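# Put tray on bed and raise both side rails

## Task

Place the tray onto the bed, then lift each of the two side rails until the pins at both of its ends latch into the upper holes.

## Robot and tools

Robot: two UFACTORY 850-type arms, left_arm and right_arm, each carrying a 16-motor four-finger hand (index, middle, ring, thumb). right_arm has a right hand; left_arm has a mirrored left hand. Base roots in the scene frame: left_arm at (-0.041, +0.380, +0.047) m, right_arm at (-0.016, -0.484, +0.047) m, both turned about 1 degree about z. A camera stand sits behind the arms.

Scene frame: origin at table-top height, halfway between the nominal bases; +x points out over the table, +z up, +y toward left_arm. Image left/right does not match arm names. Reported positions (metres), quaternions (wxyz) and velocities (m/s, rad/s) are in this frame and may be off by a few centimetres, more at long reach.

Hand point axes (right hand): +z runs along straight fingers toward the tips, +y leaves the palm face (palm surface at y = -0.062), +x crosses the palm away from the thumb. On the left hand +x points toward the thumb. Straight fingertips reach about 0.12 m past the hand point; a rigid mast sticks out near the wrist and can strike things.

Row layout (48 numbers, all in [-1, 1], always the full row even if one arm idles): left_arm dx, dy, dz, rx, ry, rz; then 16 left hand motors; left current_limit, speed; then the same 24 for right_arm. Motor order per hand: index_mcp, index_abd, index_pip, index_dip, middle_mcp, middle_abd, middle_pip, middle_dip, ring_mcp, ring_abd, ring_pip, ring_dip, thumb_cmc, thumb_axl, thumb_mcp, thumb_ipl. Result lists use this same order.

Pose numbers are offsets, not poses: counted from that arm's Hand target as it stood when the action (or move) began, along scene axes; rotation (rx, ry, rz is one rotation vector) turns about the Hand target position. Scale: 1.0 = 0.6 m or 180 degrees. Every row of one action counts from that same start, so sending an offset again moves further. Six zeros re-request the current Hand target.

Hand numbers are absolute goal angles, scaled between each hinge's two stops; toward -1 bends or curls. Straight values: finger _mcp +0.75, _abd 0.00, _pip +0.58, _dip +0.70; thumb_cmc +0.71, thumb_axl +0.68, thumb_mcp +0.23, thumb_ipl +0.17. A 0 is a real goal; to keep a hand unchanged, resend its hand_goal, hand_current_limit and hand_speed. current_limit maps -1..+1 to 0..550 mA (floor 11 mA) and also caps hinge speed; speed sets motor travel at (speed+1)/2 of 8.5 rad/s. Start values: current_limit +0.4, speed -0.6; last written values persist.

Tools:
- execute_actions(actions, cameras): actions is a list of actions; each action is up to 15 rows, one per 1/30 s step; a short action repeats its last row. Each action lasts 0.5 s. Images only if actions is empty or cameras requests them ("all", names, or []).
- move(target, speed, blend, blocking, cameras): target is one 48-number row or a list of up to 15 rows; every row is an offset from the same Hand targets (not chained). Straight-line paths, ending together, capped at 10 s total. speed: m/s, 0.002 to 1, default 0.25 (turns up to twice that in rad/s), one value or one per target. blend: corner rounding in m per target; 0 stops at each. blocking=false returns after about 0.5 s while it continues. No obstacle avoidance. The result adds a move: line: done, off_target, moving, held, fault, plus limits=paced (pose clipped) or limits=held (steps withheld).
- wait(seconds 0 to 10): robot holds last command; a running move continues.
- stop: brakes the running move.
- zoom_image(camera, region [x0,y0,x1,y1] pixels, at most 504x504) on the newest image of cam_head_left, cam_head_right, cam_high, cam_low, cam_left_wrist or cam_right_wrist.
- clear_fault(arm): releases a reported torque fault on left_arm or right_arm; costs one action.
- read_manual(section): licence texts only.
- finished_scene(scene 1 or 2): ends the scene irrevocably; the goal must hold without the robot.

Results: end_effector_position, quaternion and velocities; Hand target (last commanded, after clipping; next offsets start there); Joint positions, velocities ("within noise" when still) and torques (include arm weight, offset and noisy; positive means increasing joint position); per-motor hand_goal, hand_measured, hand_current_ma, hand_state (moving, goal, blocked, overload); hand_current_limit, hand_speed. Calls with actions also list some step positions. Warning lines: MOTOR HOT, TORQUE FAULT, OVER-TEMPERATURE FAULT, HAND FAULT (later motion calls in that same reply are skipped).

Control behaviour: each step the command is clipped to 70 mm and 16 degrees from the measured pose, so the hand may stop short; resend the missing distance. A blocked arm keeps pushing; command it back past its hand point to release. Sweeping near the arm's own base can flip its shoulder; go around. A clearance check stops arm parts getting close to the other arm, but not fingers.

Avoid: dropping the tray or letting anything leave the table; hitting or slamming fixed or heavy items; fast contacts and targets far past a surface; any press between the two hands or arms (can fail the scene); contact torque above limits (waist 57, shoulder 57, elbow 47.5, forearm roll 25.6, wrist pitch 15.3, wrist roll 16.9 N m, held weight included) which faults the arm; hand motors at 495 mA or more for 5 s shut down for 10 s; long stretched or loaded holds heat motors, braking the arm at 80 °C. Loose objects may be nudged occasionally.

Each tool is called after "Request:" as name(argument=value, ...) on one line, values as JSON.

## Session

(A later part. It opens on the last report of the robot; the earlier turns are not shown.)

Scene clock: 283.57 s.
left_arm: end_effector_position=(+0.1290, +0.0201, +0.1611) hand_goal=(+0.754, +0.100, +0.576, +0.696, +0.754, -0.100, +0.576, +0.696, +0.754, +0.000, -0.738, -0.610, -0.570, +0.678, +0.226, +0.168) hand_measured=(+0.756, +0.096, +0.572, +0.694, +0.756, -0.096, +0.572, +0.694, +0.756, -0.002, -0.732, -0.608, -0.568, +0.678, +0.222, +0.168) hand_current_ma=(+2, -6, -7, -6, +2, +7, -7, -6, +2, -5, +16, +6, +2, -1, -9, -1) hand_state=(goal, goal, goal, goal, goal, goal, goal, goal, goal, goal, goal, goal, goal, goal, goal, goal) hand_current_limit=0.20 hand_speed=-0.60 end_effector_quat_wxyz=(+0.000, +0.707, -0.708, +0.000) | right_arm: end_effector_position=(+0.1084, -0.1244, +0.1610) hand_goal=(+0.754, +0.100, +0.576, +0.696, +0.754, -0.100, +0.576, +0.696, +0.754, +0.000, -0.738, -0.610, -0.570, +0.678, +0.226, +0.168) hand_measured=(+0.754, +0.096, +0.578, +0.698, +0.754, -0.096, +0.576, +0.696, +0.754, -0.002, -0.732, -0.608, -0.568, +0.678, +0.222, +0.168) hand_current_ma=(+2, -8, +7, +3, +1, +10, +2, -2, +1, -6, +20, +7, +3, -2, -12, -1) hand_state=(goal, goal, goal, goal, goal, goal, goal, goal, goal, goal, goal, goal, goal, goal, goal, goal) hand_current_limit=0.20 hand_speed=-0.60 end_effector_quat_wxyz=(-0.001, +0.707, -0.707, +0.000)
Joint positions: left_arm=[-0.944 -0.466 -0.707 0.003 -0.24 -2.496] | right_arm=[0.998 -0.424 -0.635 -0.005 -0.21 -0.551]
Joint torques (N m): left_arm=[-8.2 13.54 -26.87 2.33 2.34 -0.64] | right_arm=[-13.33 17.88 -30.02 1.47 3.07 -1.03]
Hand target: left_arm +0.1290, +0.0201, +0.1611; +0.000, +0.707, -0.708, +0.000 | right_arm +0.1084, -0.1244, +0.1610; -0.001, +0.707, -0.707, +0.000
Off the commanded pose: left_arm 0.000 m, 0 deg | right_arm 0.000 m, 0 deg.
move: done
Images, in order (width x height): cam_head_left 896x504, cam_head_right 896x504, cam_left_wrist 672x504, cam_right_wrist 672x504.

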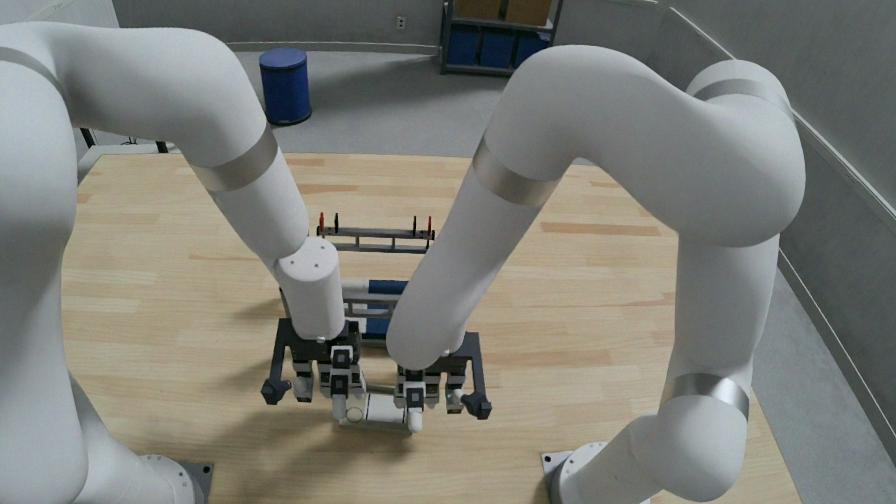

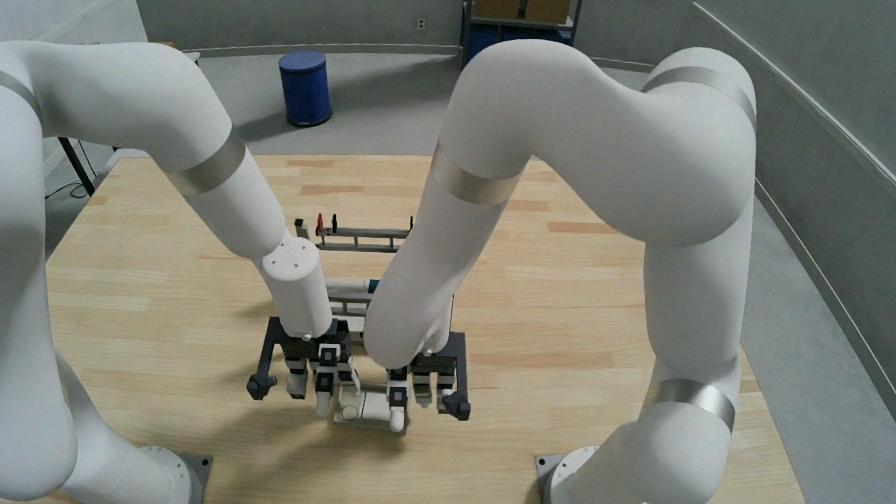

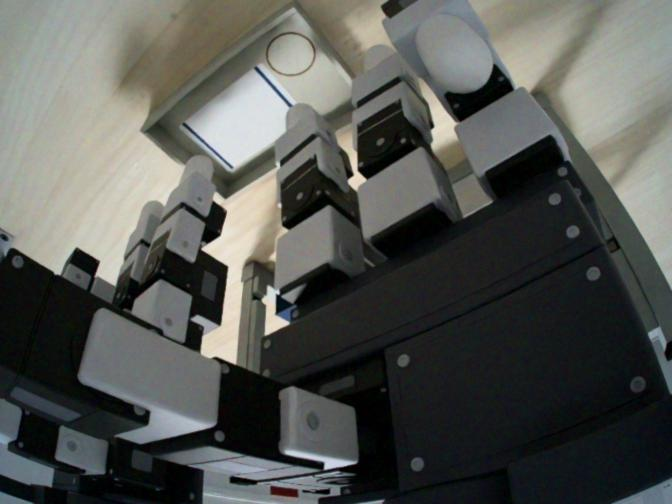

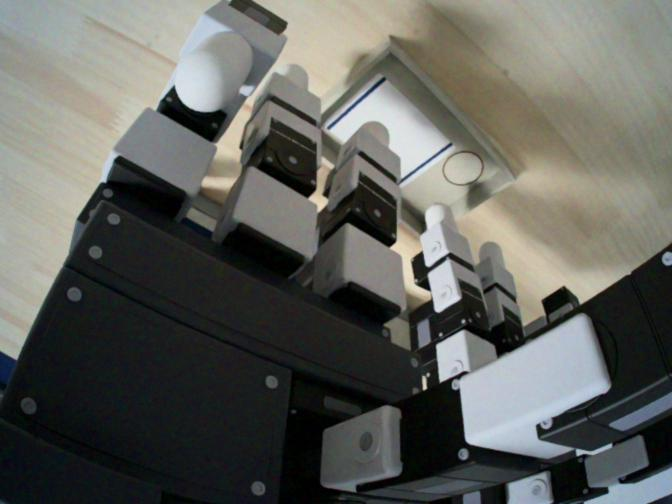

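Request:
move(target=[[0,0,-0.0533,0,0,0,0.754,0.1,0.576,0.696,0.754,-0.1,0.576,0.696,0.754,0,-0.738,-0.61,-0.57,0.678,0.226,0.168,0.2,-0.6,0,0,-0.0533,0,0,0,0.754,0.1,0.576,0.696,0.754,-0.1,0.576,0.696,0.754,0,-0.738,-0.61,-0.57,0.678,0.226,0.168,0.2,-0.6]], speed=0.06, cameras=["cam_head_left","cam_head_right","cam_left_wrist","cam_right_wrist"])

Request:
zoom_image(camera="cam_head_left", region=[300, 340, 460, 450])

Request:
zoom_image(camera="cam_head_right", region=[300, 340, 460, 450])

Request:
zoom_image(camera="cam_left_wrist", region=[170, 0, 420, 190])

Request:
zoom_image(camera="cam_right_wrist", region=[260, 0, 510, 190])

Scene clock: 287.40 s.
left_arm: end_effector_position=(+0.1290, +0.0200, +0.1291) hand_goal=(+0.754, +0.100, +0.576, +0.696, +0.754, -0.100, +0.576, +0.696, +0.754, +0.000, -0.738, -0.610, -0.570, +0.678, +0.226, +0.168) hand_measured=(+0.756, +0.096, +0.572, +0.694, +0.756, -0.096, +0.572, +0.694, +0.756, -0.002, -0.732, -0.608, -0.568, +0.678, +0.222, +0.168) hand_current_ma=(+2, -6, -7, -6, +2, +7, -6, -6, +2, -5, +16, +6, +2, -1, -9, -1) hand_state=(goal, goal, goal, goal, goal, goal, goal, goal, goal, goal, goal, goal, goal, goal, goal, goal) hand_current_limit=0.20 hand_speed=-0.60 end_effector_quat_wxyz=(+0.000, +0.707, -0.708, +0.000) | right_arm: end_effector_position=(+0.1084, -0.1243, +0.1291) hand_goal=(+0.754, +0.100, +0.576, +0.696, +0.754, -0.100, +0.576, +0.696, +0.754, +0.000, -0.738, -0.610, -0.570, +0.678, +0.226, +0.168) hand_measured=(+0.754, +0.096, +0.578, +0.698, +0.754, -0.096, +0.576, +0.696, +0.754, -0.002, -0.732, -0.608, -0.568, +0.678, +0.222, +0.168) hand_current_ma=(+2, -8, +7, +3, +1, +10, +2, -2, +1, -6, +20, +7, +3, -2, -12, -1) hand_state=(goal, goal, goal, goal, goal, goal, goal, goal, goal, goal, goal, goal, goal, goal, goal, goal) hand_current_limit=0.20 hand_speed=-0.60 end_effector_quat_wxyz=(-0.001, +0.707, -0.707, +0.000)
Joint positions: left_arm=[-0.944 -0.547 -0.717 0.004 -0.169 -2.497] | right_arm=[0.998 -0.51 -0.645 -0.007 -0.134 -0.548]
Joint torques (N m): left_arm=[-6.56 14.82 -25.46 4.12 2.33 -0.8] | right_arm=[-12.06 19.39 -28.43 -2.35 3.18 1.19]
Hand target: left_arm +0.1290, +0.0201, +0.1291; +0.000, +0.707, -0.708, +0.000 | right_arm +0.1084, -0.1244, +0.1291; -0.001, +0.707, -0.707, +0.000
Off the commanded pose: left_arm 0.000 m, 0 deg | right_arm 0.000 m, 0 deg.
move: done
Images, in order (width x height): cam_head_left 896x504, cam_head_right 896x504, cam_left_wrist 672x504, cam_right_wrist 672x504.

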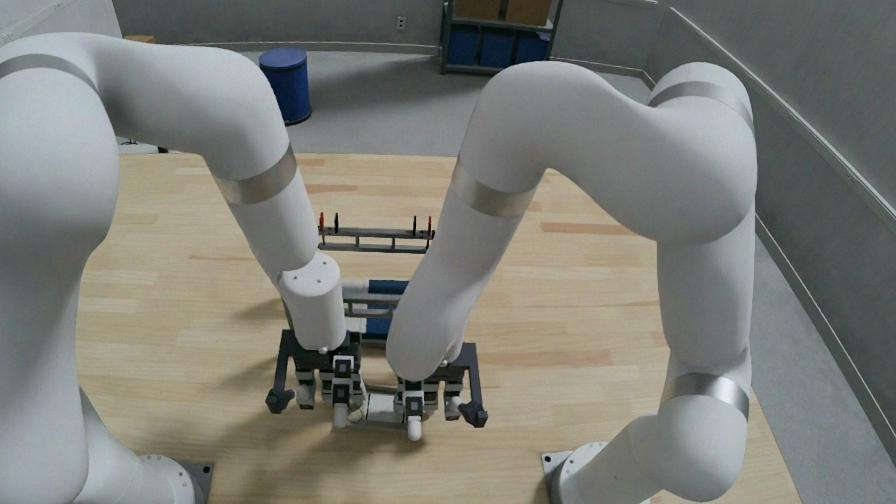

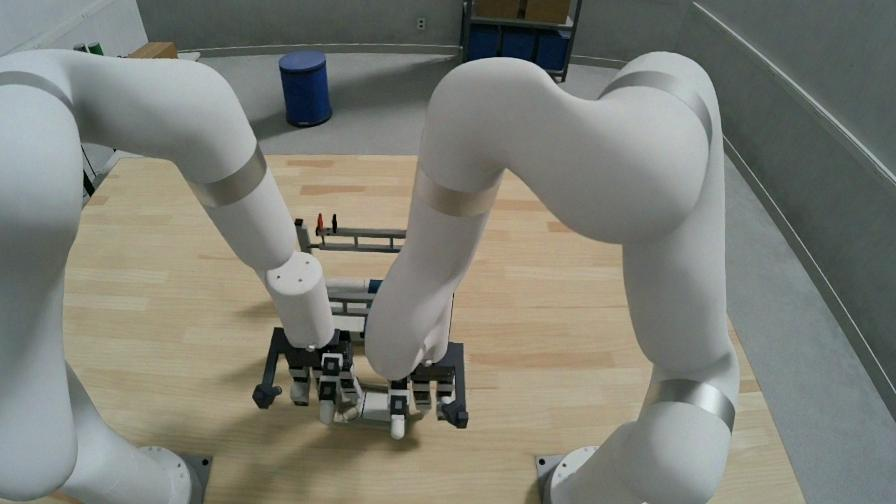

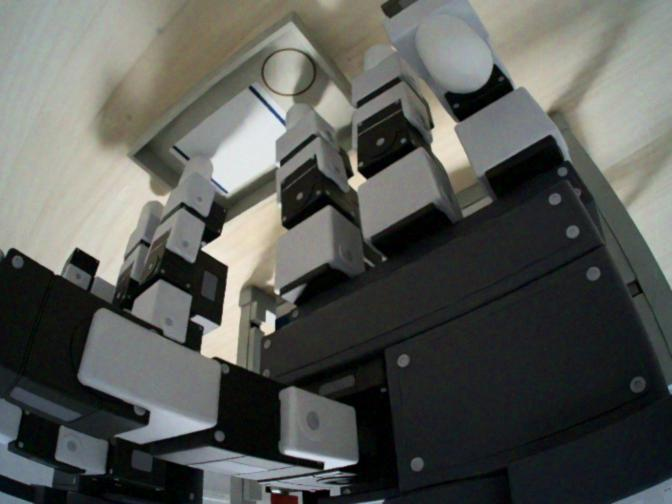

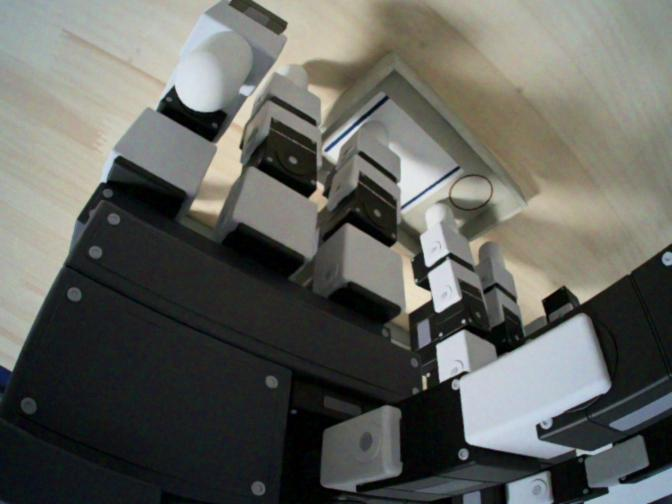

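Scaled by 3.150 from the camera's 896x504 image, which has a finer 1280x720 frame.

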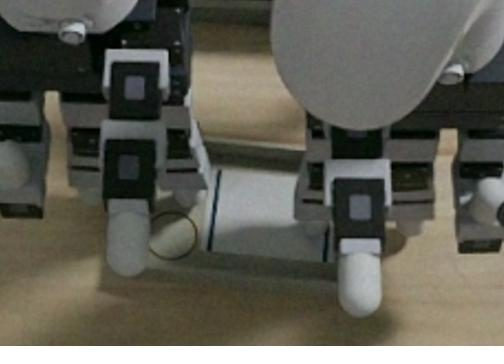

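Scaled by 3.150 from the camera's 896x504 image, which has a finer 1280x720 frame.

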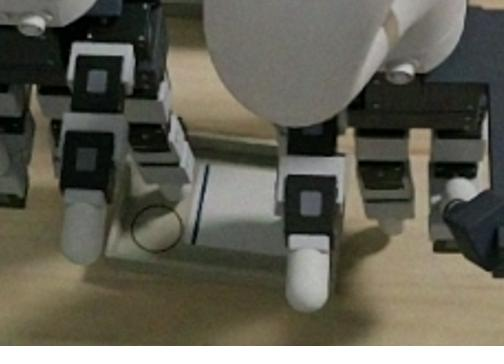

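Scaled by 2.016 from the camera's 672x504 image, which has a finer 960x720 frame.

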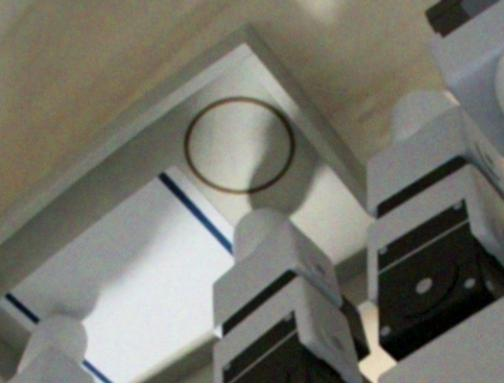

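Scaled by 2.016 from the camera's 672x504 image, which has a finer 960x720 frame.

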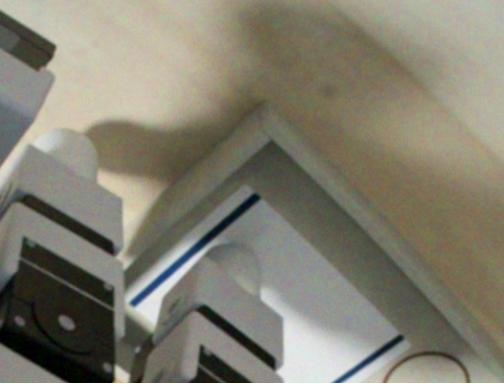

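Request:
move(target=[0,0,0,0,0,0,0.754,-0.3,0.576,0.696,0.754,0.3,0.576,0.696,0.754,0,-0.738,-0.61,-0.57,0.678,0.226,0.168,0.3,-0.8,0,0,0,0,0,0,0.754,-0.3,0.576,0.696,0.754,0.3,0.576,0.696,0.754,0,-0.738,-0.61,-0.57,0.678,0.226,0.168,0.3,-0.8], speed=0.06, cameras=["cam_head_left","cam_left_wrist","cam_right_wrist"])

Request:
zoom_image(camera="cam_head_left", region=[300, 340, 460, 450])

Request:
zoom_image(camera="cam_left_wrist", region=[170, 0, 420, 190])

Request:
zoom_image(camera="cam_right_wrist", region=[260, 0, 510, 190])

Scene clock: 289.57 s.
left_arm: end_effector_position=(+0.1290, +0.0201, +0.1291) hand_goal=(+0.754, -0.300, +0.576, +0.696, +0.754, +0.300, +0.576, +0.696, +0.754, +0.000, -0.738, -0.610, -0.570, +0.678, +0.226, +0.168) hand_measured=(+0.756, -0.098, +0.572, +0.694, +0.756, +0.100, +0.572, +0.694, +0.756, -0.002, -0.732, -0.608, -0.568, +0.678, +0.222, +0.168) hand_current_ma=(+2, +358, -7, -6, +2, -357, -6, -6, +2, -5, +16, +6, +2, -1, -9, -1) hand_state=(goal, blocked, goal, goal, goal, blocked, goal, goal, goal, goal, goal, goal, goal, goal, goal, goal) hand_current_limit=0.30 hand_speed=-0.80 end_effector_quat_wxyz=(+0.000, +0.707, -0.708, +0.000) | right_arm: end_effector_position=(+0.1084, -0.1243, +0.1291) hand_goal=(+0.754, -0.300, +0.576, +0.696, +0.754, +0.300, +0.576, +0.696, +0.754, +0.000, -0.738, -0.610, -0.570, +0.678, +0.226, +0.168) hand_measured=(+0.754, -0.096, +0.578, +0.698, +0.754, +0.102, +0.576, +0.696, +0.754, -0.002, -0.732, -0.608, -0.568, +0.678, +0.222, +0.168) hand_current_ma=(+2, +357, +7, +3, +1, -357, +2, -2, +1, -6, +20, +7, +3, -2, -12, -1) hand_state=(goal, blocked, goal, goal, goal, blocked, goal, goal, goal, goal, goal, goal, goal, goal, goal, goal) hand_current_limit=0.30 hand_speed=-0.80 end_effector_quat_wxyz=(-0.001, +0.707, -0.707, +0.000)
Joint positions: left_arm=[-0.944 -0.547 -0.717 0.004 -0.169 -2.497] | right_arm=[0.998 -0.51 -0.645 -0.007 -0.134 -0.548]
Joint torques (N m): left_arm=[-5.83 14.5 -24.87 3.9 2.12 -0.81] | right_arm=[1.98 17.62 -26.42 -1.87 2.49 1.02]
Hand target: left_arm +0.1290, +0.0201, +0.1291; +0.000, +0.707, -0.708, +0.000 | right_arm +0.1084, -0.1244, +0.1291; -0.001, +0.707, -0.707, +0.000
Off the commanded pose: left_arm 0.000 m, 0 deg | right_arm 0.000 m, 0 deg.
move: done
Images, in order (width x height): cam_head_left 896x504, cam_left_wrist 672x504, cam_right_wrist 672x504.

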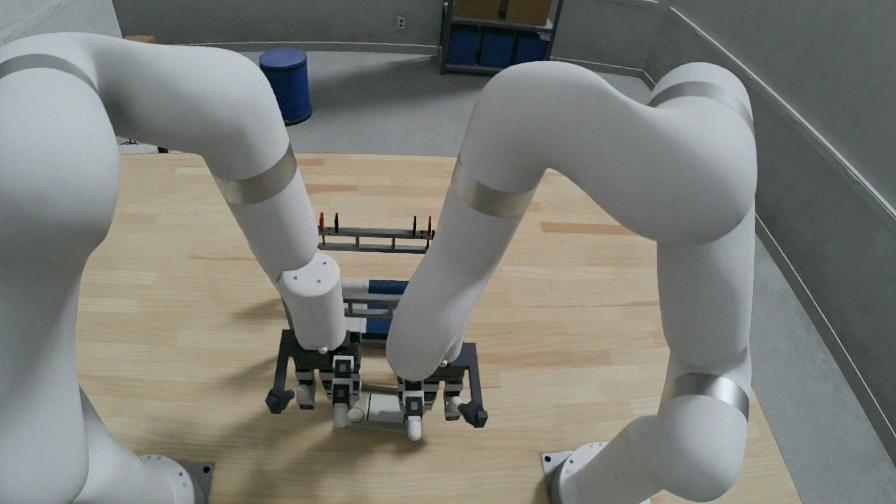

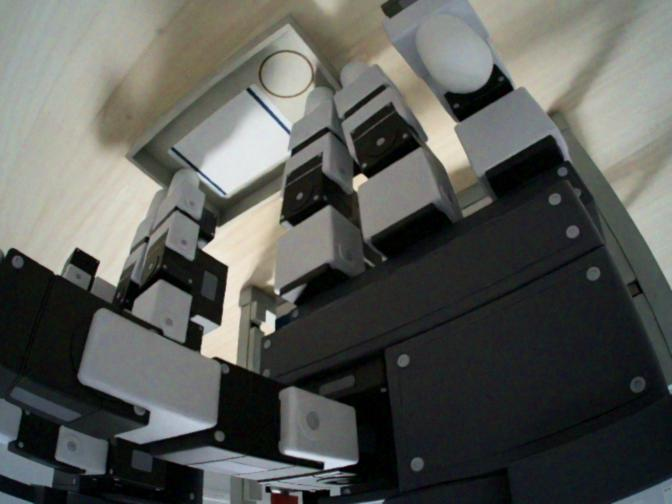

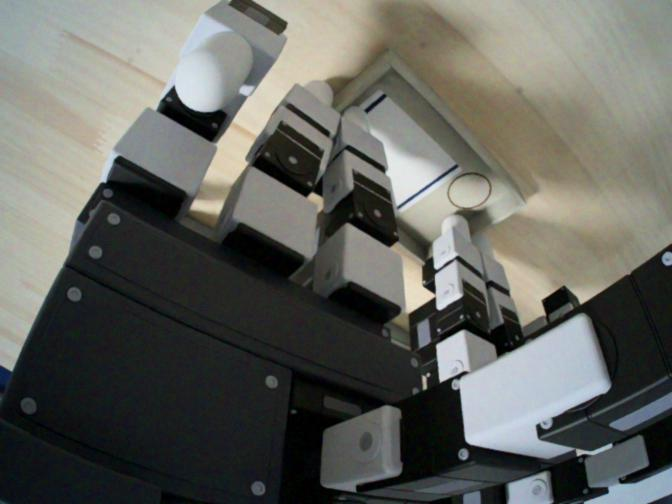

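Scaled by 3.150 from the camera's 896x504 image, which has a finer 1280x720 frame.

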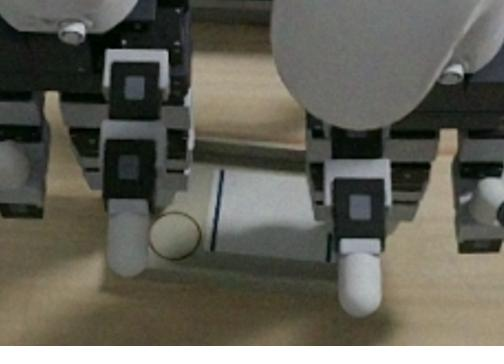

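Scaled by 2.016 from the camera's 672x504 image, which has a finer 960x720 frame.

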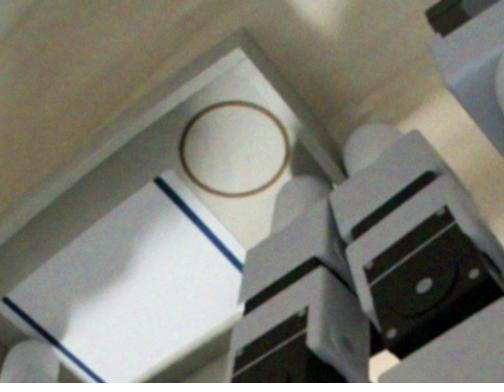

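Scaled by 2.016 from the camera's 672x504 image, which has a finer 960x720 frame.

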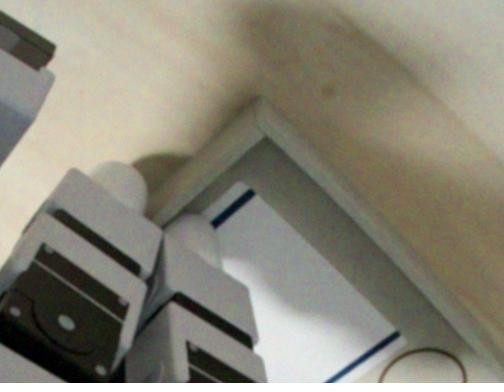

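Request:
move(target=[0,0,0,0,0,0,0.754,0.1,0.576,0.696,0.754,-0.1,0.576,0.696,0.754,0,-0.738,-0.61,-0.57,0.678,0.226,0.168,0.3,-0.6,0,0,0,0,0,0,0.754,0.1,0.576,0.696,0.754,-0.1,0.576,0.696,0.754,0,-0.738,-0.61,-0.57,0.678,0.226,0.168,0.3,-0.6])

Request:
move(target=[0,0,0,0,0,0,0.635,0.1,0.576,0.696,0.87,-0.1,0.576,0.696,0.754,0,-0.738,-0.61,-0.57,0.678,0.226,0.168,0.3,-0.6,0,0,0,0,0,0,0.635,0.1,0.576,0.696,0.87,-0.1,0.576,0.696,0.754,0,-0.738,-0.61,-0.57,0.678,0.226,0.168,0.3,-0.6])

Request:
move(target=[0,0,0,0,0,0,0.635,-0.5,0.576,0.696,0.87,0.5,0.576,0.696,0.754,0,-0.738,-0.61,-0.57,0.678,0.226,0.168,0.5,-0.8,0,0,0,0,0,0,0.635,-0.5,0.576,0.696,0.87,0.5,0.576,0.696,0.754,0,-0.738,-0.61,-0.57,0.678,0.226,0.168,0.5,-0.8], cameras=["cam_head_left","cam_left_wrist","cam_right_wrist"])

Request:
zoom_image(camera="cam_left_wrist", region=[170, 0, 420, 190])

Request:
zoom_image(camera="cam_right_wrist", region=[260, 0, 510, 190])

Scene clock: 292.43 s.
left_arm: end_effector_position=(+0.1290, +0.0201, +0.1291) hand_goal=(+0.754, +0.100, +0.576, +0.696, +0.754, -0.100, +0.576, +0.696, +0.754, +0.000, -0.738, -0.610, -0.570, +0.678, +0.226, +0.168) hand_measured=(+0.756, +0.096, +0.572, +0.694, +0.756, -0.096, +0.572, +0.694, +0.756, -0.002, -0.732, -0.608, -0.568, +0.678, +0.222, +0.168) hand_current_ma=(+2, -8, -7, -6, +2, +8, -6, -6, +2, -5, +16, +6, +2, -1, -9, -1) hand_state=(goal, goal, goal, goal, goal, goal, goal, goal, goal, goal, goal, goal, goal, goal, goal, goal) hand_current_limit=0.30 hand_speed=-0.60 end_effector_quat_wxyz=(+0.000, +0.707, -0.708, +0.000) | right_arm: end_effector_position=(+0.1084, -0.1243, +0.1291) hand_goal=(+0.754, +0.100, +0.576, +0.696, +0.754, -0.100, +0.576, +0.696, +0.754, +0.000, -0.738, -0.610, -0.570, +0.678, +0.226, +0.168) hand_measured=(+0.754, +0.096, +0.578, +0.698, +0.754, -0.096, +0.576, +0.696, +0.754, -0.002, -0.732, -0.608, -0.568, +0.678, +0.222, +0.168) hand_current_ma=(+2, -9, +7, +3, +1, +11, +2, -2, +1, -6, +20, +7, +3, -2, -12, -1) hand_state=(goal, goal, goal, goal, goal, goal, goal, goal, goal, goal, goal, goal, goal, goal, goal, goal) hand_current_limit=0.30 hand_speed=-0.60 end_effector_quat_wxyz=(-0.001, +0.707, -0.707, +0.000)
Joint positions: left_arm=[-0.944 -0.547 -0.717 0.004 -0.169 -2.497] | right_arm=[0.998 -0.51 -0.645 -0.007 -0.134 -0.548]
Joint torques (N m): left_arm=[-5.38 16.98 -23.62 3.95 1.91 -0.75] | right_arm=[10.06 20.91 -17.68 -1.78 -1.76 0.9]
Hand target: left_arm +0.1290, +0.0201, +0.1291; +0.000, +0.707, -0.708, +0.000 | right_arm +0.1084, -0.1244, +0.1291; -0.001, +0.707, -0.707, +0.000
Off the commanded pose: left_arm 0.000 m, 0 deg | right_arm 0.000 m, 0 deg.
move: done

Scene clock: 292.93 s.
left_arm: end_effector_position=(+0.1290, +0.0201, +0.1291) hand_goal=(+0.636, +0.100, +0.576, +0.696, +0.870, -0.100, +0.576, +0.696, +0.754, +0.000, -0.738, -0.610, -0.570, +0.678, +0.226, +0.168) hand_measured=(+0.638, +0.096, +0.574, +0.694, +0.862, -0.096, +0.574, +0.694, +0.756, -0.002, -0.732, -0.608, -0.568, +0.678, +0.222, +0.168) hand_current_ma=(+7, -8, -6, -6, -21, +8, -6, -6, +2, -5, +16, +6, +2, -1, -9, -1) hand_state=(goal, goal, goal, goal, goal, goal, goal, goal, goal, goal, goal, goal, goal, goal, goal, goal) hand_current_limit=0.30 hand_speed=-0.60 end_effector_quat_wxyz=(+0.000, +0.707, -0.708, +0.000) | right_arm: end_effector_position=(+0.1084, -0.1243, +0.1291) hand_goal=(+0.636, +0.100, +0.576, +0.696, +0.870, -0.100, +0.576, +0.696, +0.754, +0.000, -0.738, -0.610, -0.570, +0.678, +0.226, +0.168) hand_measured=(+0.638, +0.096, +0.578, +0.698, +0.862, -0.096, +0.576, +0.696, +0.754, -0.002, -0.732, -0.608, -0.568, +0.678, +0.222, +0.168) hand_current_ma=(+8, -9, +7, +3, -26, +11, +2, -2, +1, -6, +20, +7, +3, -2, -12, -1) hand_state=(goal, goal, goal, goal, goal, goal, goal, goal, goal, goal, goal, goal, goal, goal, goal, goal) hand_current_limit=0.30 hand_speed=-0.60 end_effector_quat_wxyz=(-0.001, +0.707, -0.707, +0.000)
Joint positions: left_arm=[-0.944 -0.547 -0.717 0.004 -0.169 -2.497] | right_arm=[0.998 -0.51 -0.645 -0.007 -0.134 -0.548]
Joint torques (N m): left_arm=[-5.92 17.94 -23.8 4.16 1.9 -0.74] | right_arm=[8.3 22.64 -15.74 -1.92 -2.8 0.93]
Hand target: left_arm +0.1290, +0.0201, +0.1291; +0.000, +0.707, -0.708, +0.000 | right_arm +0.1084, -0.1244, +0.1291; -0.001, +0.707, -0.707, +0.000
Off the commanded pose: left_arm 0.000 m, 0 deg | right_arm 0.000 m, 0 deg.
move: done

Scene clock: 293.53 s.
left_arm: end_effector_position=(+0.1290, +0.0201, +0.1291) hand_goal=(+0.636, -0.500, +0.576, +0.696, +0.870, +0.500, +0.576, +0.696, +0.754, +0.000, -0.738, -0.610, -0.570, +0.678, +0.226, +0.168) hand_measured=(+0.638, -0.126, +0.574, +0.694, +0.862, +0.140, +0.574, +0.694, +0.756, -0.002, -0.732, -0.608, -0.568, +0.678, +0.222, +0.168) hand_current_ma=(+2, +412, -6, -6, -21, -412, -6, -6, +2, -5, +16, +6, +2, -1, -9, -1) hand_state=(goal, blocked, goal, goal, goal, blocked, goal, goal, goal, goal, goal, goal, goal, goal, goal, goal) hand_current_limit=0.50 hand_speed=-0.80 end_effector_quat_wxyz=(+0.000, +0.707, -0.708, +0.000) | right_arm: end_effector_position=(+0.1084, -0.1243, +0.1291) hand_goal=(+0.636, -0.500, +0.576, +0.696, +0.870, +0.500, +0.576, +0.696, +0.754, +0.000, -0.738, -0.610, -0.570, +0.678, +0.226, +0.168) hand_measured=(+0.640, -0.100, +0.578, +0.698, +0.864, +0.104, +0.576, +0.696, +0.754, -0.002, -0.732, -0.608, -0.568, +0.678, +0.222, +0.168) hand_current_ma=(+11, +412, +7, +3, -19, -412, +2, -2, +1, -6, +20, +7, +3, -2, -12, -1) hand_state=(goal, blocked, goal, goal, goal, blocked, goal, goal, goal, goal, goal, goal, goal, goal, goal, goal) hand_current_limit=0.50 hand_speed=-0.80 end_effector_quat_wxyz=(-0.001, +0.707, -0.707, +0.000)
Joint positions: left_arm=[-0.944 -0.547 -0.717 0.004 -0.169 -2.497] | right_arm=[0.998 -0.51 -0.645 -0.007 -0.134 -0.548]
Joint torques (N m): left_arm=[-5.69 18.39 -23.53 3.98 1.83 -0.66] | right_arm=[9.66 22.7 -13.56 -2.13 -3.3 0.88]
Hand target: left_arm +0.1290, +0.0201, +0.1291; +0.000, +0.707, -0.708, +0.000 | right_arm +0.1084, -0.1244, +0.1291; -0.001, +0.707, -0.707, +0.000
Off the commanded pose: left_arm 0.000 m, 0 deg | right_arm 0.000 m, 0 deg.
move: done
Images, in order (width x height): cam_head_left 896x504, cam_left_wrist 672x504, cam_right_wrist 672x504.

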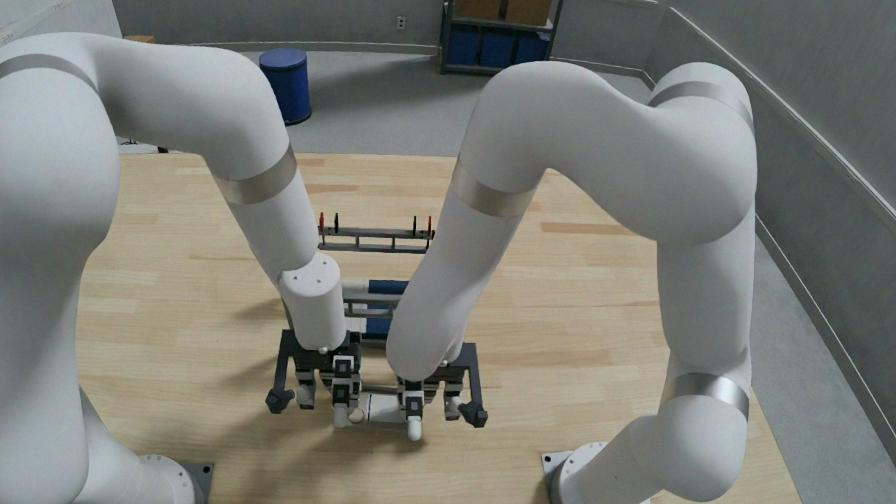

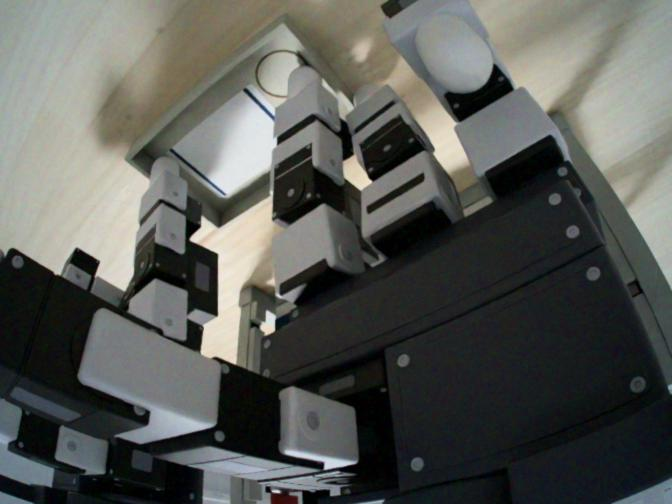

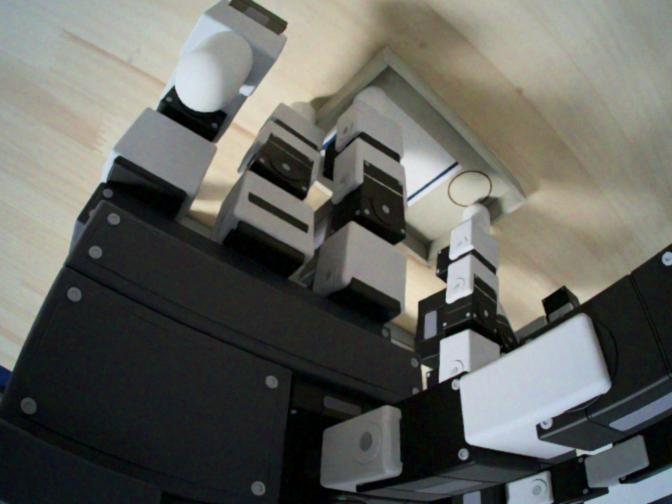

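Scaled by 2.016 from the camera's 672x504 image, which has a finer 960x720 frame.

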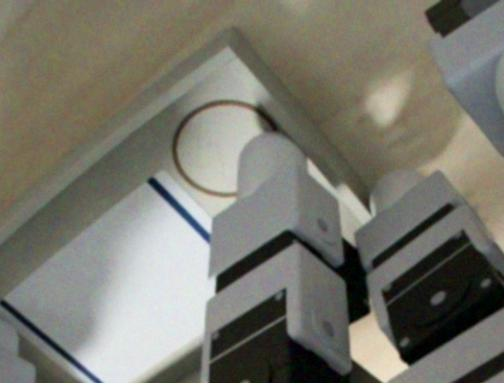

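Scaled by 2.016 from the camera's 672x504 image, which has a finer 960x720 frame.

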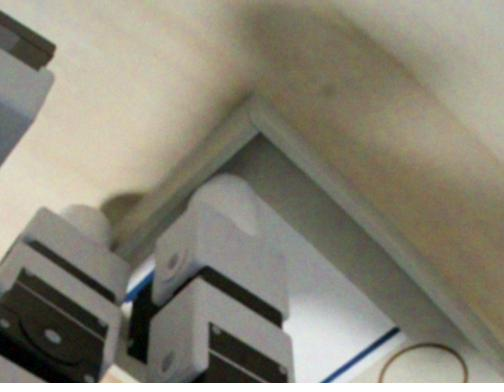

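Request:
move(target=[0,0,0,0,0,0,0.62,0.1,0.576,0.696,0.9,-0.1,0.576,0.696,0.754,0,-0.738,-0.61,-0.57,0.678,0.226,0.168,0.3,-0.6,0,0,0,0,0,0,0.58,0.1,0.576,0.696,0.93,-0.1,0.576,0.696,0.754,0,-0.738,-0.61,-0.57,0.678,0.226,0.168,0.3,-0.6])

Request:
move(target=[0,0,0,0,0,0,0.62,-0.5,0.576,0.696,0.9,0.5,0.576,0.696,0.754,0,-0.738,-0.61,-0.57,0.678,0.226,0.168,0.5,-0.8,0,0,0,0,0,0,0.58,-0.5,0.576,0.696,0.93,0.5,0.576,0.696,0.754,0,-0.738,-0.61,-0.57,0.678,0.226,0.168,0.5,-0.8], cameras=["cam_head_left","cam_left_wrist","cam_right_wrist"])

Request:
zoom_image(camera="cam_left_wrist", region=[170, 0, 420, 190])

Request:
zoom_image(camera="cam_right_wrist", region=[260, 0, 510, 190])

Scene clock: 295.30 s.
left_arm: end_effector_position=(+0.1290, +0.0201, +0.1291) hand_goal=(+0.620, +0.100, +0.576, +0.696, +0.900, -0.100, +0.576, +0.696, +0.754, +0.000, -0.738, -0.610, -0.570, +0.678, +0.226, +0.168) hand_measured=(+0.624, +0.096, +0.576, +0.694, +0.890, -0.096, +0.572, +0.694, +0.756, -0.002, -0.732, -0.608, -0.568, +0.678, +0.222, +0.168) hand_current_ma=(+9, -8, +1, -2, -26, +8, -9, -6, +2, -5, +16, +6, +2, -1, -9, -1) hand_state=(goal, goal, goal, goal, goal, goal, goal, goal, goal, goal, goal, goal, goal, goal, goal, goal) hand_current_limit=0.30 hand_speed=-0.60 end_effector_quat_wxyz=(+0.000, +0.707, -0.708, +0.000) | right_arm: end_effector_position=(+0.1084, -0.1243, +0.1291) hand_goal=(+0.580, +0.100, +0.576, +0.696, +0.930, -0.100, +0.576, +0.696, +0.754, +0.000, -0.738, -0.610, -0.570, +0.678, +0.226, +0.168) hand_measured=(+0.584, +0.096, +0.580, +0.700, +0.920, -0.096, +0.572, +0.694, +0.754, -0.002, -0.732, -0.608, -0.568, +0.678, +0.222, +0.168) hand_current_ma=(+13, -9, +10, +9, -36, +11, -12, -7, +1, -6, +20, +7, +3, -2, -12, -1) hand_state=(goal, goal, goal, goal, goal, goal, goal, goal, goal, goal, goal, goal, goal, goal, goal, goal) hand_current_limit=0.30 hand_speed=-0.60 end_effector_quat_wxyz=(-0.001, +0.707, -0.707, +0.000)
Joint positions: left_arm=[-0.944 -0.547 -0.717 0.004 -0.169 -2.497] | right_arm=[0.998 -0.51 -0.645 -0.007 -0.134 -0.548]
Joint torques (N m): left_arm=[-5.08 19.15 -22.66 4.07 1.73 -0.28] | right_arm=[9.23 23.9 -7.97 -2.04 -3.12 0.82]
Hand target: left_arm +0.1290, +0.0201, +0.1291; +0.000, +0.707, -0.708, +0.000 | right_arm +0.1084, -0.1244, +0.1291; -0.001, +0.707, -0.707, +0.000
Off the commanded pose: left_arm 0.000 m, 0 deg | right_arm 0.000 m, 0 deg.
move: done

Scene clock: 295.90 s.
left_arm: end_effector_position=(+0.1290, +0.0201, +0.1291) hand_goal=(+0.620, -0.500, +0.576, +0.696, +0.900, +0.500, +0.576, +0.696, +0.754, +0.000, -0.738, -0.610, -0.570, +0.678, +0.226, +0.168) hand_measured=(+0.620, -0.122, +0.576, +0.694, +0.890, +0.140, +0.572, +0.694, +0.756, -0.002, -0.732, -0.608, -0.568, +0.678, +0.222, +0.168) hand_current_ma=(+1, +413, -1, -2, -26, -412, -9, -6, +2, -5, +16, +6, +2, -1, -9, -1) hand_state=(goal, blocked, goal, goal, goal, blocked, goal, goal, goal, goal, goal, goal, goal, goal, goal, goal) hand_current_limit=0.50 hand_speed=-0.80 end_effector_quat_wxyz=(+0.000, +0.707, -0.708, +0.000) | right_arm: end_effector_position=(+0.1084, -0.1244, +0.1291) hand_goal=(+0.580, -0.500, +0.576, +0.696, +0.930, +0.500, +0.576, +0.696, +0.754, +0.000, -0.738, -0.610, -0.570, +0.678, +0.226, +0.168) hand_measured=(+0.586, -0.104, +0.580, +0.700, +0.922, +0.100, +0.574, +0.694, +0.754, -0.002, -0.732, -0.608, -0.568, +0.678, +0.222, +0.168) hand_current_ma=(+19, +412, +10, +9, -24, -412, -8, -6, +1, -6, +20, +7, +3, -2, -12, -1) hand_state=(goal, blocked, goal, goal, goal, blocked, goal, goal, goal, goal, goal, goal, goal, goal, goal, goal) hand_current_limit=0.50 hand_speed=-0.80 end_effector_quat_wxyz=(-0.001, +0.707, -0.707, +0.000)
Joint positions: left_arm=[-0.944 -0.547 -0.717 0.004 -0.169 -2.497] | right_arm=[0.998 -0.51 -0.645 -0.007 -0.134 -0.548]
Joint torques (N m): left_arm=[-5.45 20.04 -22.52 4.14 1.71 -0.08] | right_arm=[8.87 22.86 -6.22 -1.9 -3.03 0.79]
Hand target: left_arm +0.1290, +0.0201, +0.1291; +0.000, +0.707, -0.708, +0.000 | right_arm +0.1084, -0.1244, +0.1291; -0.001, +0.707, -0.707, +0.000
Off the commanded pose: left_arm 0.000 m, 0 deg | right_arm 0.000 m, 0 deg.
move: done
Images, in order (width x height): cam_head_left 896x504, cam_left_wrist 672x504, cam_right_wrist 672x504.

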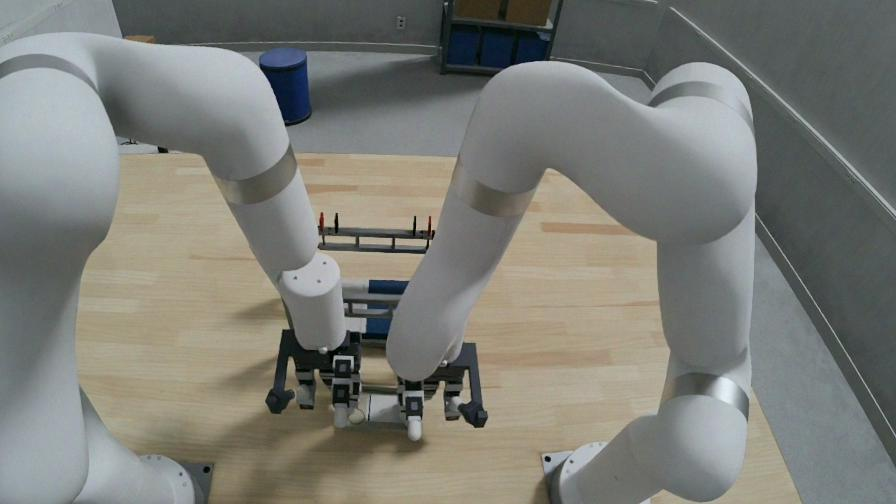

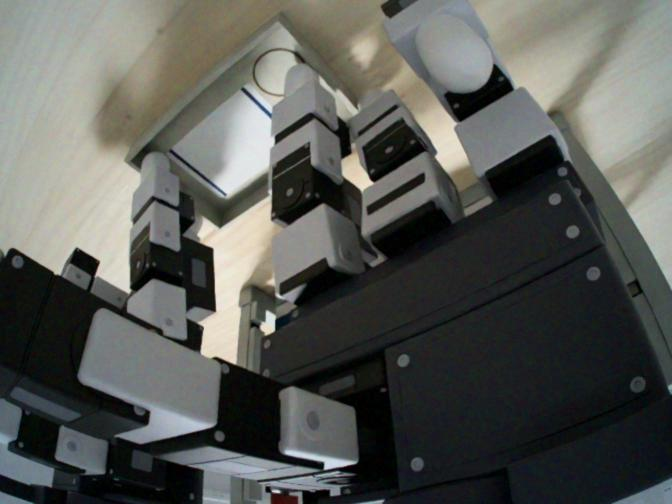

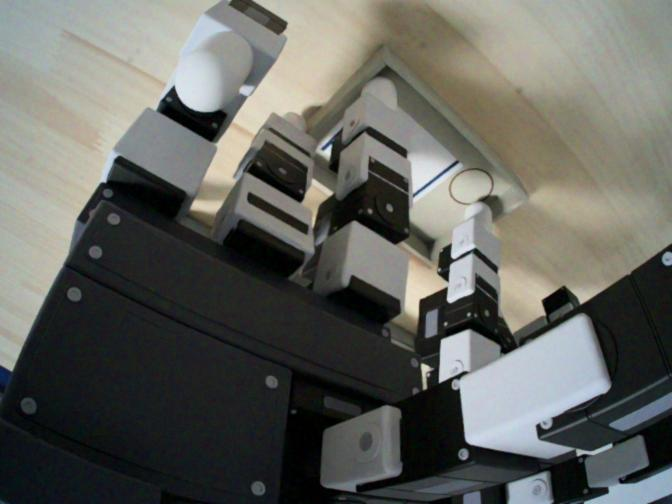

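Scaled by 2.016 from the camera's 672x504 image, which has a finer 960x720 frame.

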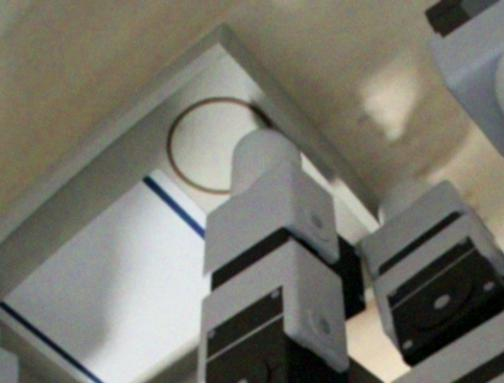

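Scaled by 2.016 from the camera's 672x504 image, which has a finer 960x720 frame.

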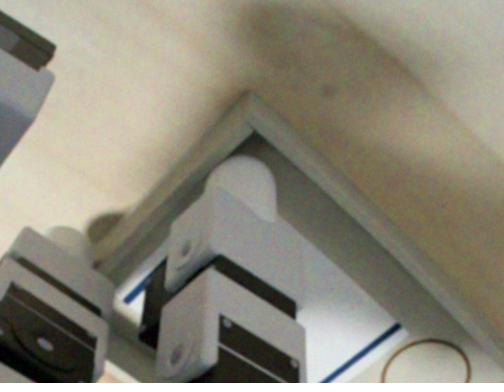

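Request:
move(target=[[0,0,0,0,0,0,0.62,-0.5,0.576,0.696,0.9,0.5,0.576,0.696,0.754,0,-0.738,-0.61,-0.57,0.678,0.226,0.168,0.7,-0.8,0,0,0,0,0,0,0.58,-0.5,0.576,0.696,0.93,0.5,0.576,0.696,0.754,0,-0.738,-0.61,-0.57,0.678,0.226,0.168,0.7,-0.8],[0,0,0.04,0,0,0,0.62,-0.5,0.576,0.696,0.9,0.5,0.576,0.696,0.754,0,-0.738,-0.61,-0.57,0.678,0.226,0.168,0.7,-0.8,0,0,0.04,0,0,0,0.58,-0.5,0.576,0.696,0.93,0.5,0.576,0.696,0.754,0,-0.738,-0.61,-0.57,0.678,0.226,0.168,0.7,-0.8]], speed=0.04, cameras=["cam_low","cam_head_left","cam_left_wrist","cam_right_wrist"])

Request:
zoom_image(camera="cam_low", region=[480, 220, 640, 330])

Request:
zoom_image(camera="cam_head_left", region=[300, 340, 460, 450])

Scene clock: 298.30 s.
left_arm: end_effector_position=(+0.1290, +0.0201, +0.1531) hand_goal=(+0.620, -0.500, +0.576, +0.696, +0.900, +0.500, +0.576, +0.696, +0.754, +0.000, -0.738, -0.610, -0.570, +0.678, +0.226, +0.168) hand_measured=(+0.620, -0.124, +0.576, +0.694, +0.890, +0.142, +0.572, +0.694, +0.756, -0.002, -0.732, -0.608, -0.568, +0.678, +0.222, +0.168) hand_current_ma=(+1, +468, -1, -2, -27, -467, -9, -6, +2, -5, +16, +6, +2, -1, -9, -1) hand_state=(goal, blocked, goal, goal, goal, blocked, goal, goal, goal, goal, goal, goal, goal, goal, goal, goal) hand_current_limit=0.70 hand_speed=-0.80 end_effector_quat_wxyz=(+0.000, +0.707, -0.708, +0.000) | right_arm: end_effector_position=(+0.1084, -0.1244, +0.1530) hand_goal=(+0.580, -0.500, +0.576, +0.696, +0.930, +0.500, +0.576, +0.696, +0.754, +0.000, -0.738, -0.610, -0.570, +0.678, +0.226, +0.168) hand_measured=(+0.586, -0.106, +0.580, +0.700, +0.922, +0.100, +0.574, +0.694, +0.754, -0.002, -0.732, -0.608, -0.568, +0.678, +0.222, +0.168) hand_current_ma=(+20, +468, +10, +9, -24, -467, -8, -6, +1, -6, +20, +7, +3, -2, -12, -1) hand_state=(goal, blocked, goal, goal, goal, blocked, goal, goal, goal, goal, goal, goal, goal, goal, goal, goal) hand_current_limit=0.70 hand_speed=-0.80 end_effector_quat_wxyz=(-0.001, +0.707, -0.707, +0.000)
Joint positions: left_arm=[-0.944 -0.486 -0.709 0.003 -0.222 -2.496] | right_arm=[0.998 -0.445 -0.637 -0.005 -0.191 -0.55]
Joint torques (N m): left_arm=[-5.94 30.66 -5.31 -4.2 -2.42 1.16] | right_arm=[7.82 39.23 -5.92 1.84 -3.36 -1.46]
Hand target: left_arm +0.1290, +0.0201, +0.1531; +0.000, +0.707, -0.708, +0.000 | right_arm +0.1084, -0.1244, +0.1531; -0.001, +0.707, -0.707, +0.000
Off the commanded pose: left_arm 0.000 m, 0 deg | right_arm 0.000 m, 0 deg.
move: done
Images, in order (width x height): cam_head_left 896x504, cam_low 896x504, cam_left_wrist 672x504, cam_right_wrist 672x504.

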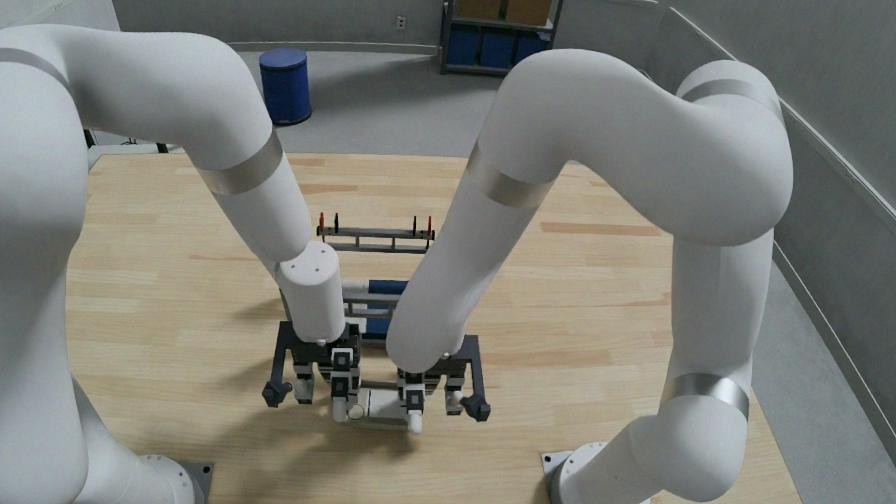

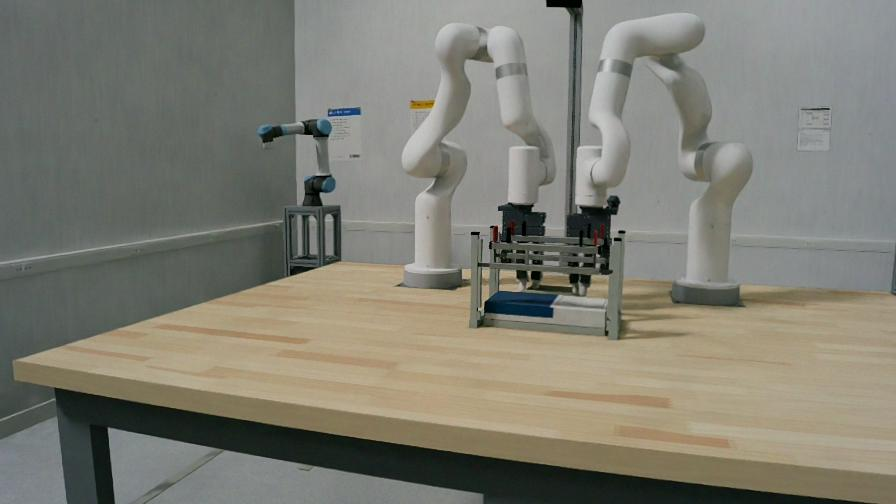

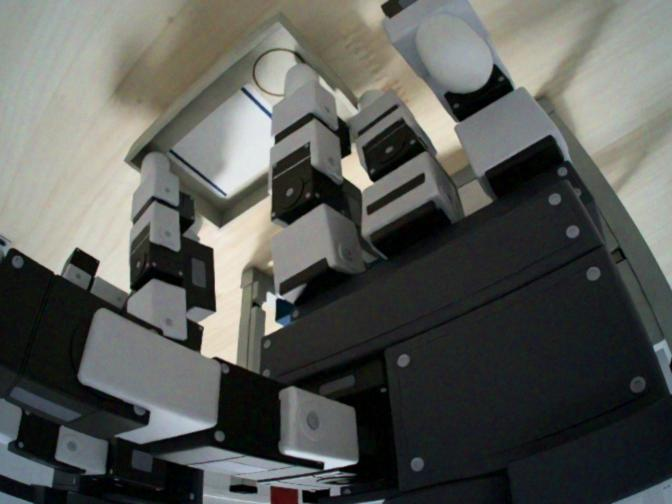

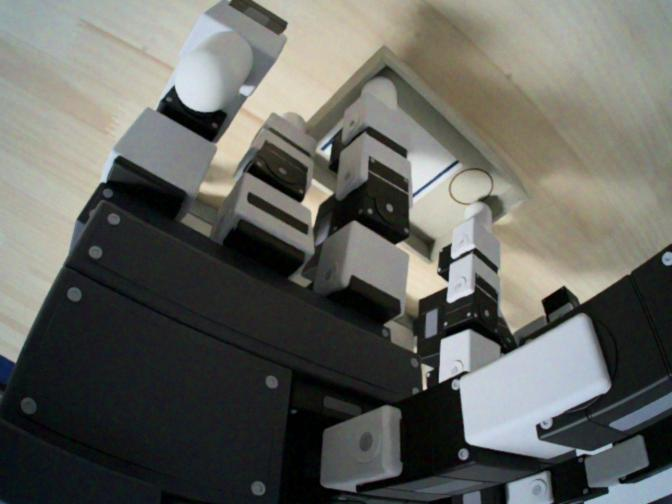

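Scaled by 3.150 from the camera's 896x504 image, which has a finer 1280x720 frame.

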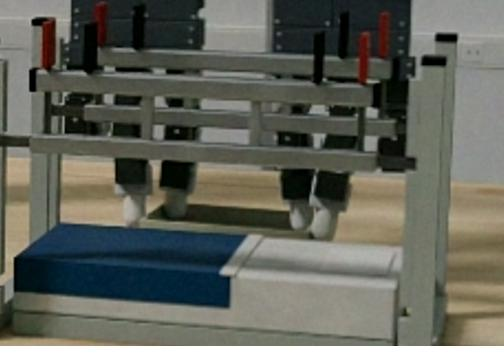

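Scaled by 3.150 from the camera's 896x504 image, which has a finer 1280x720 frame.

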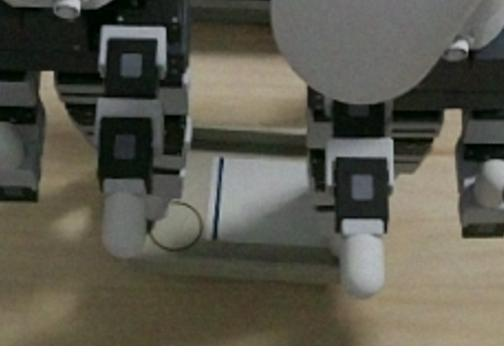

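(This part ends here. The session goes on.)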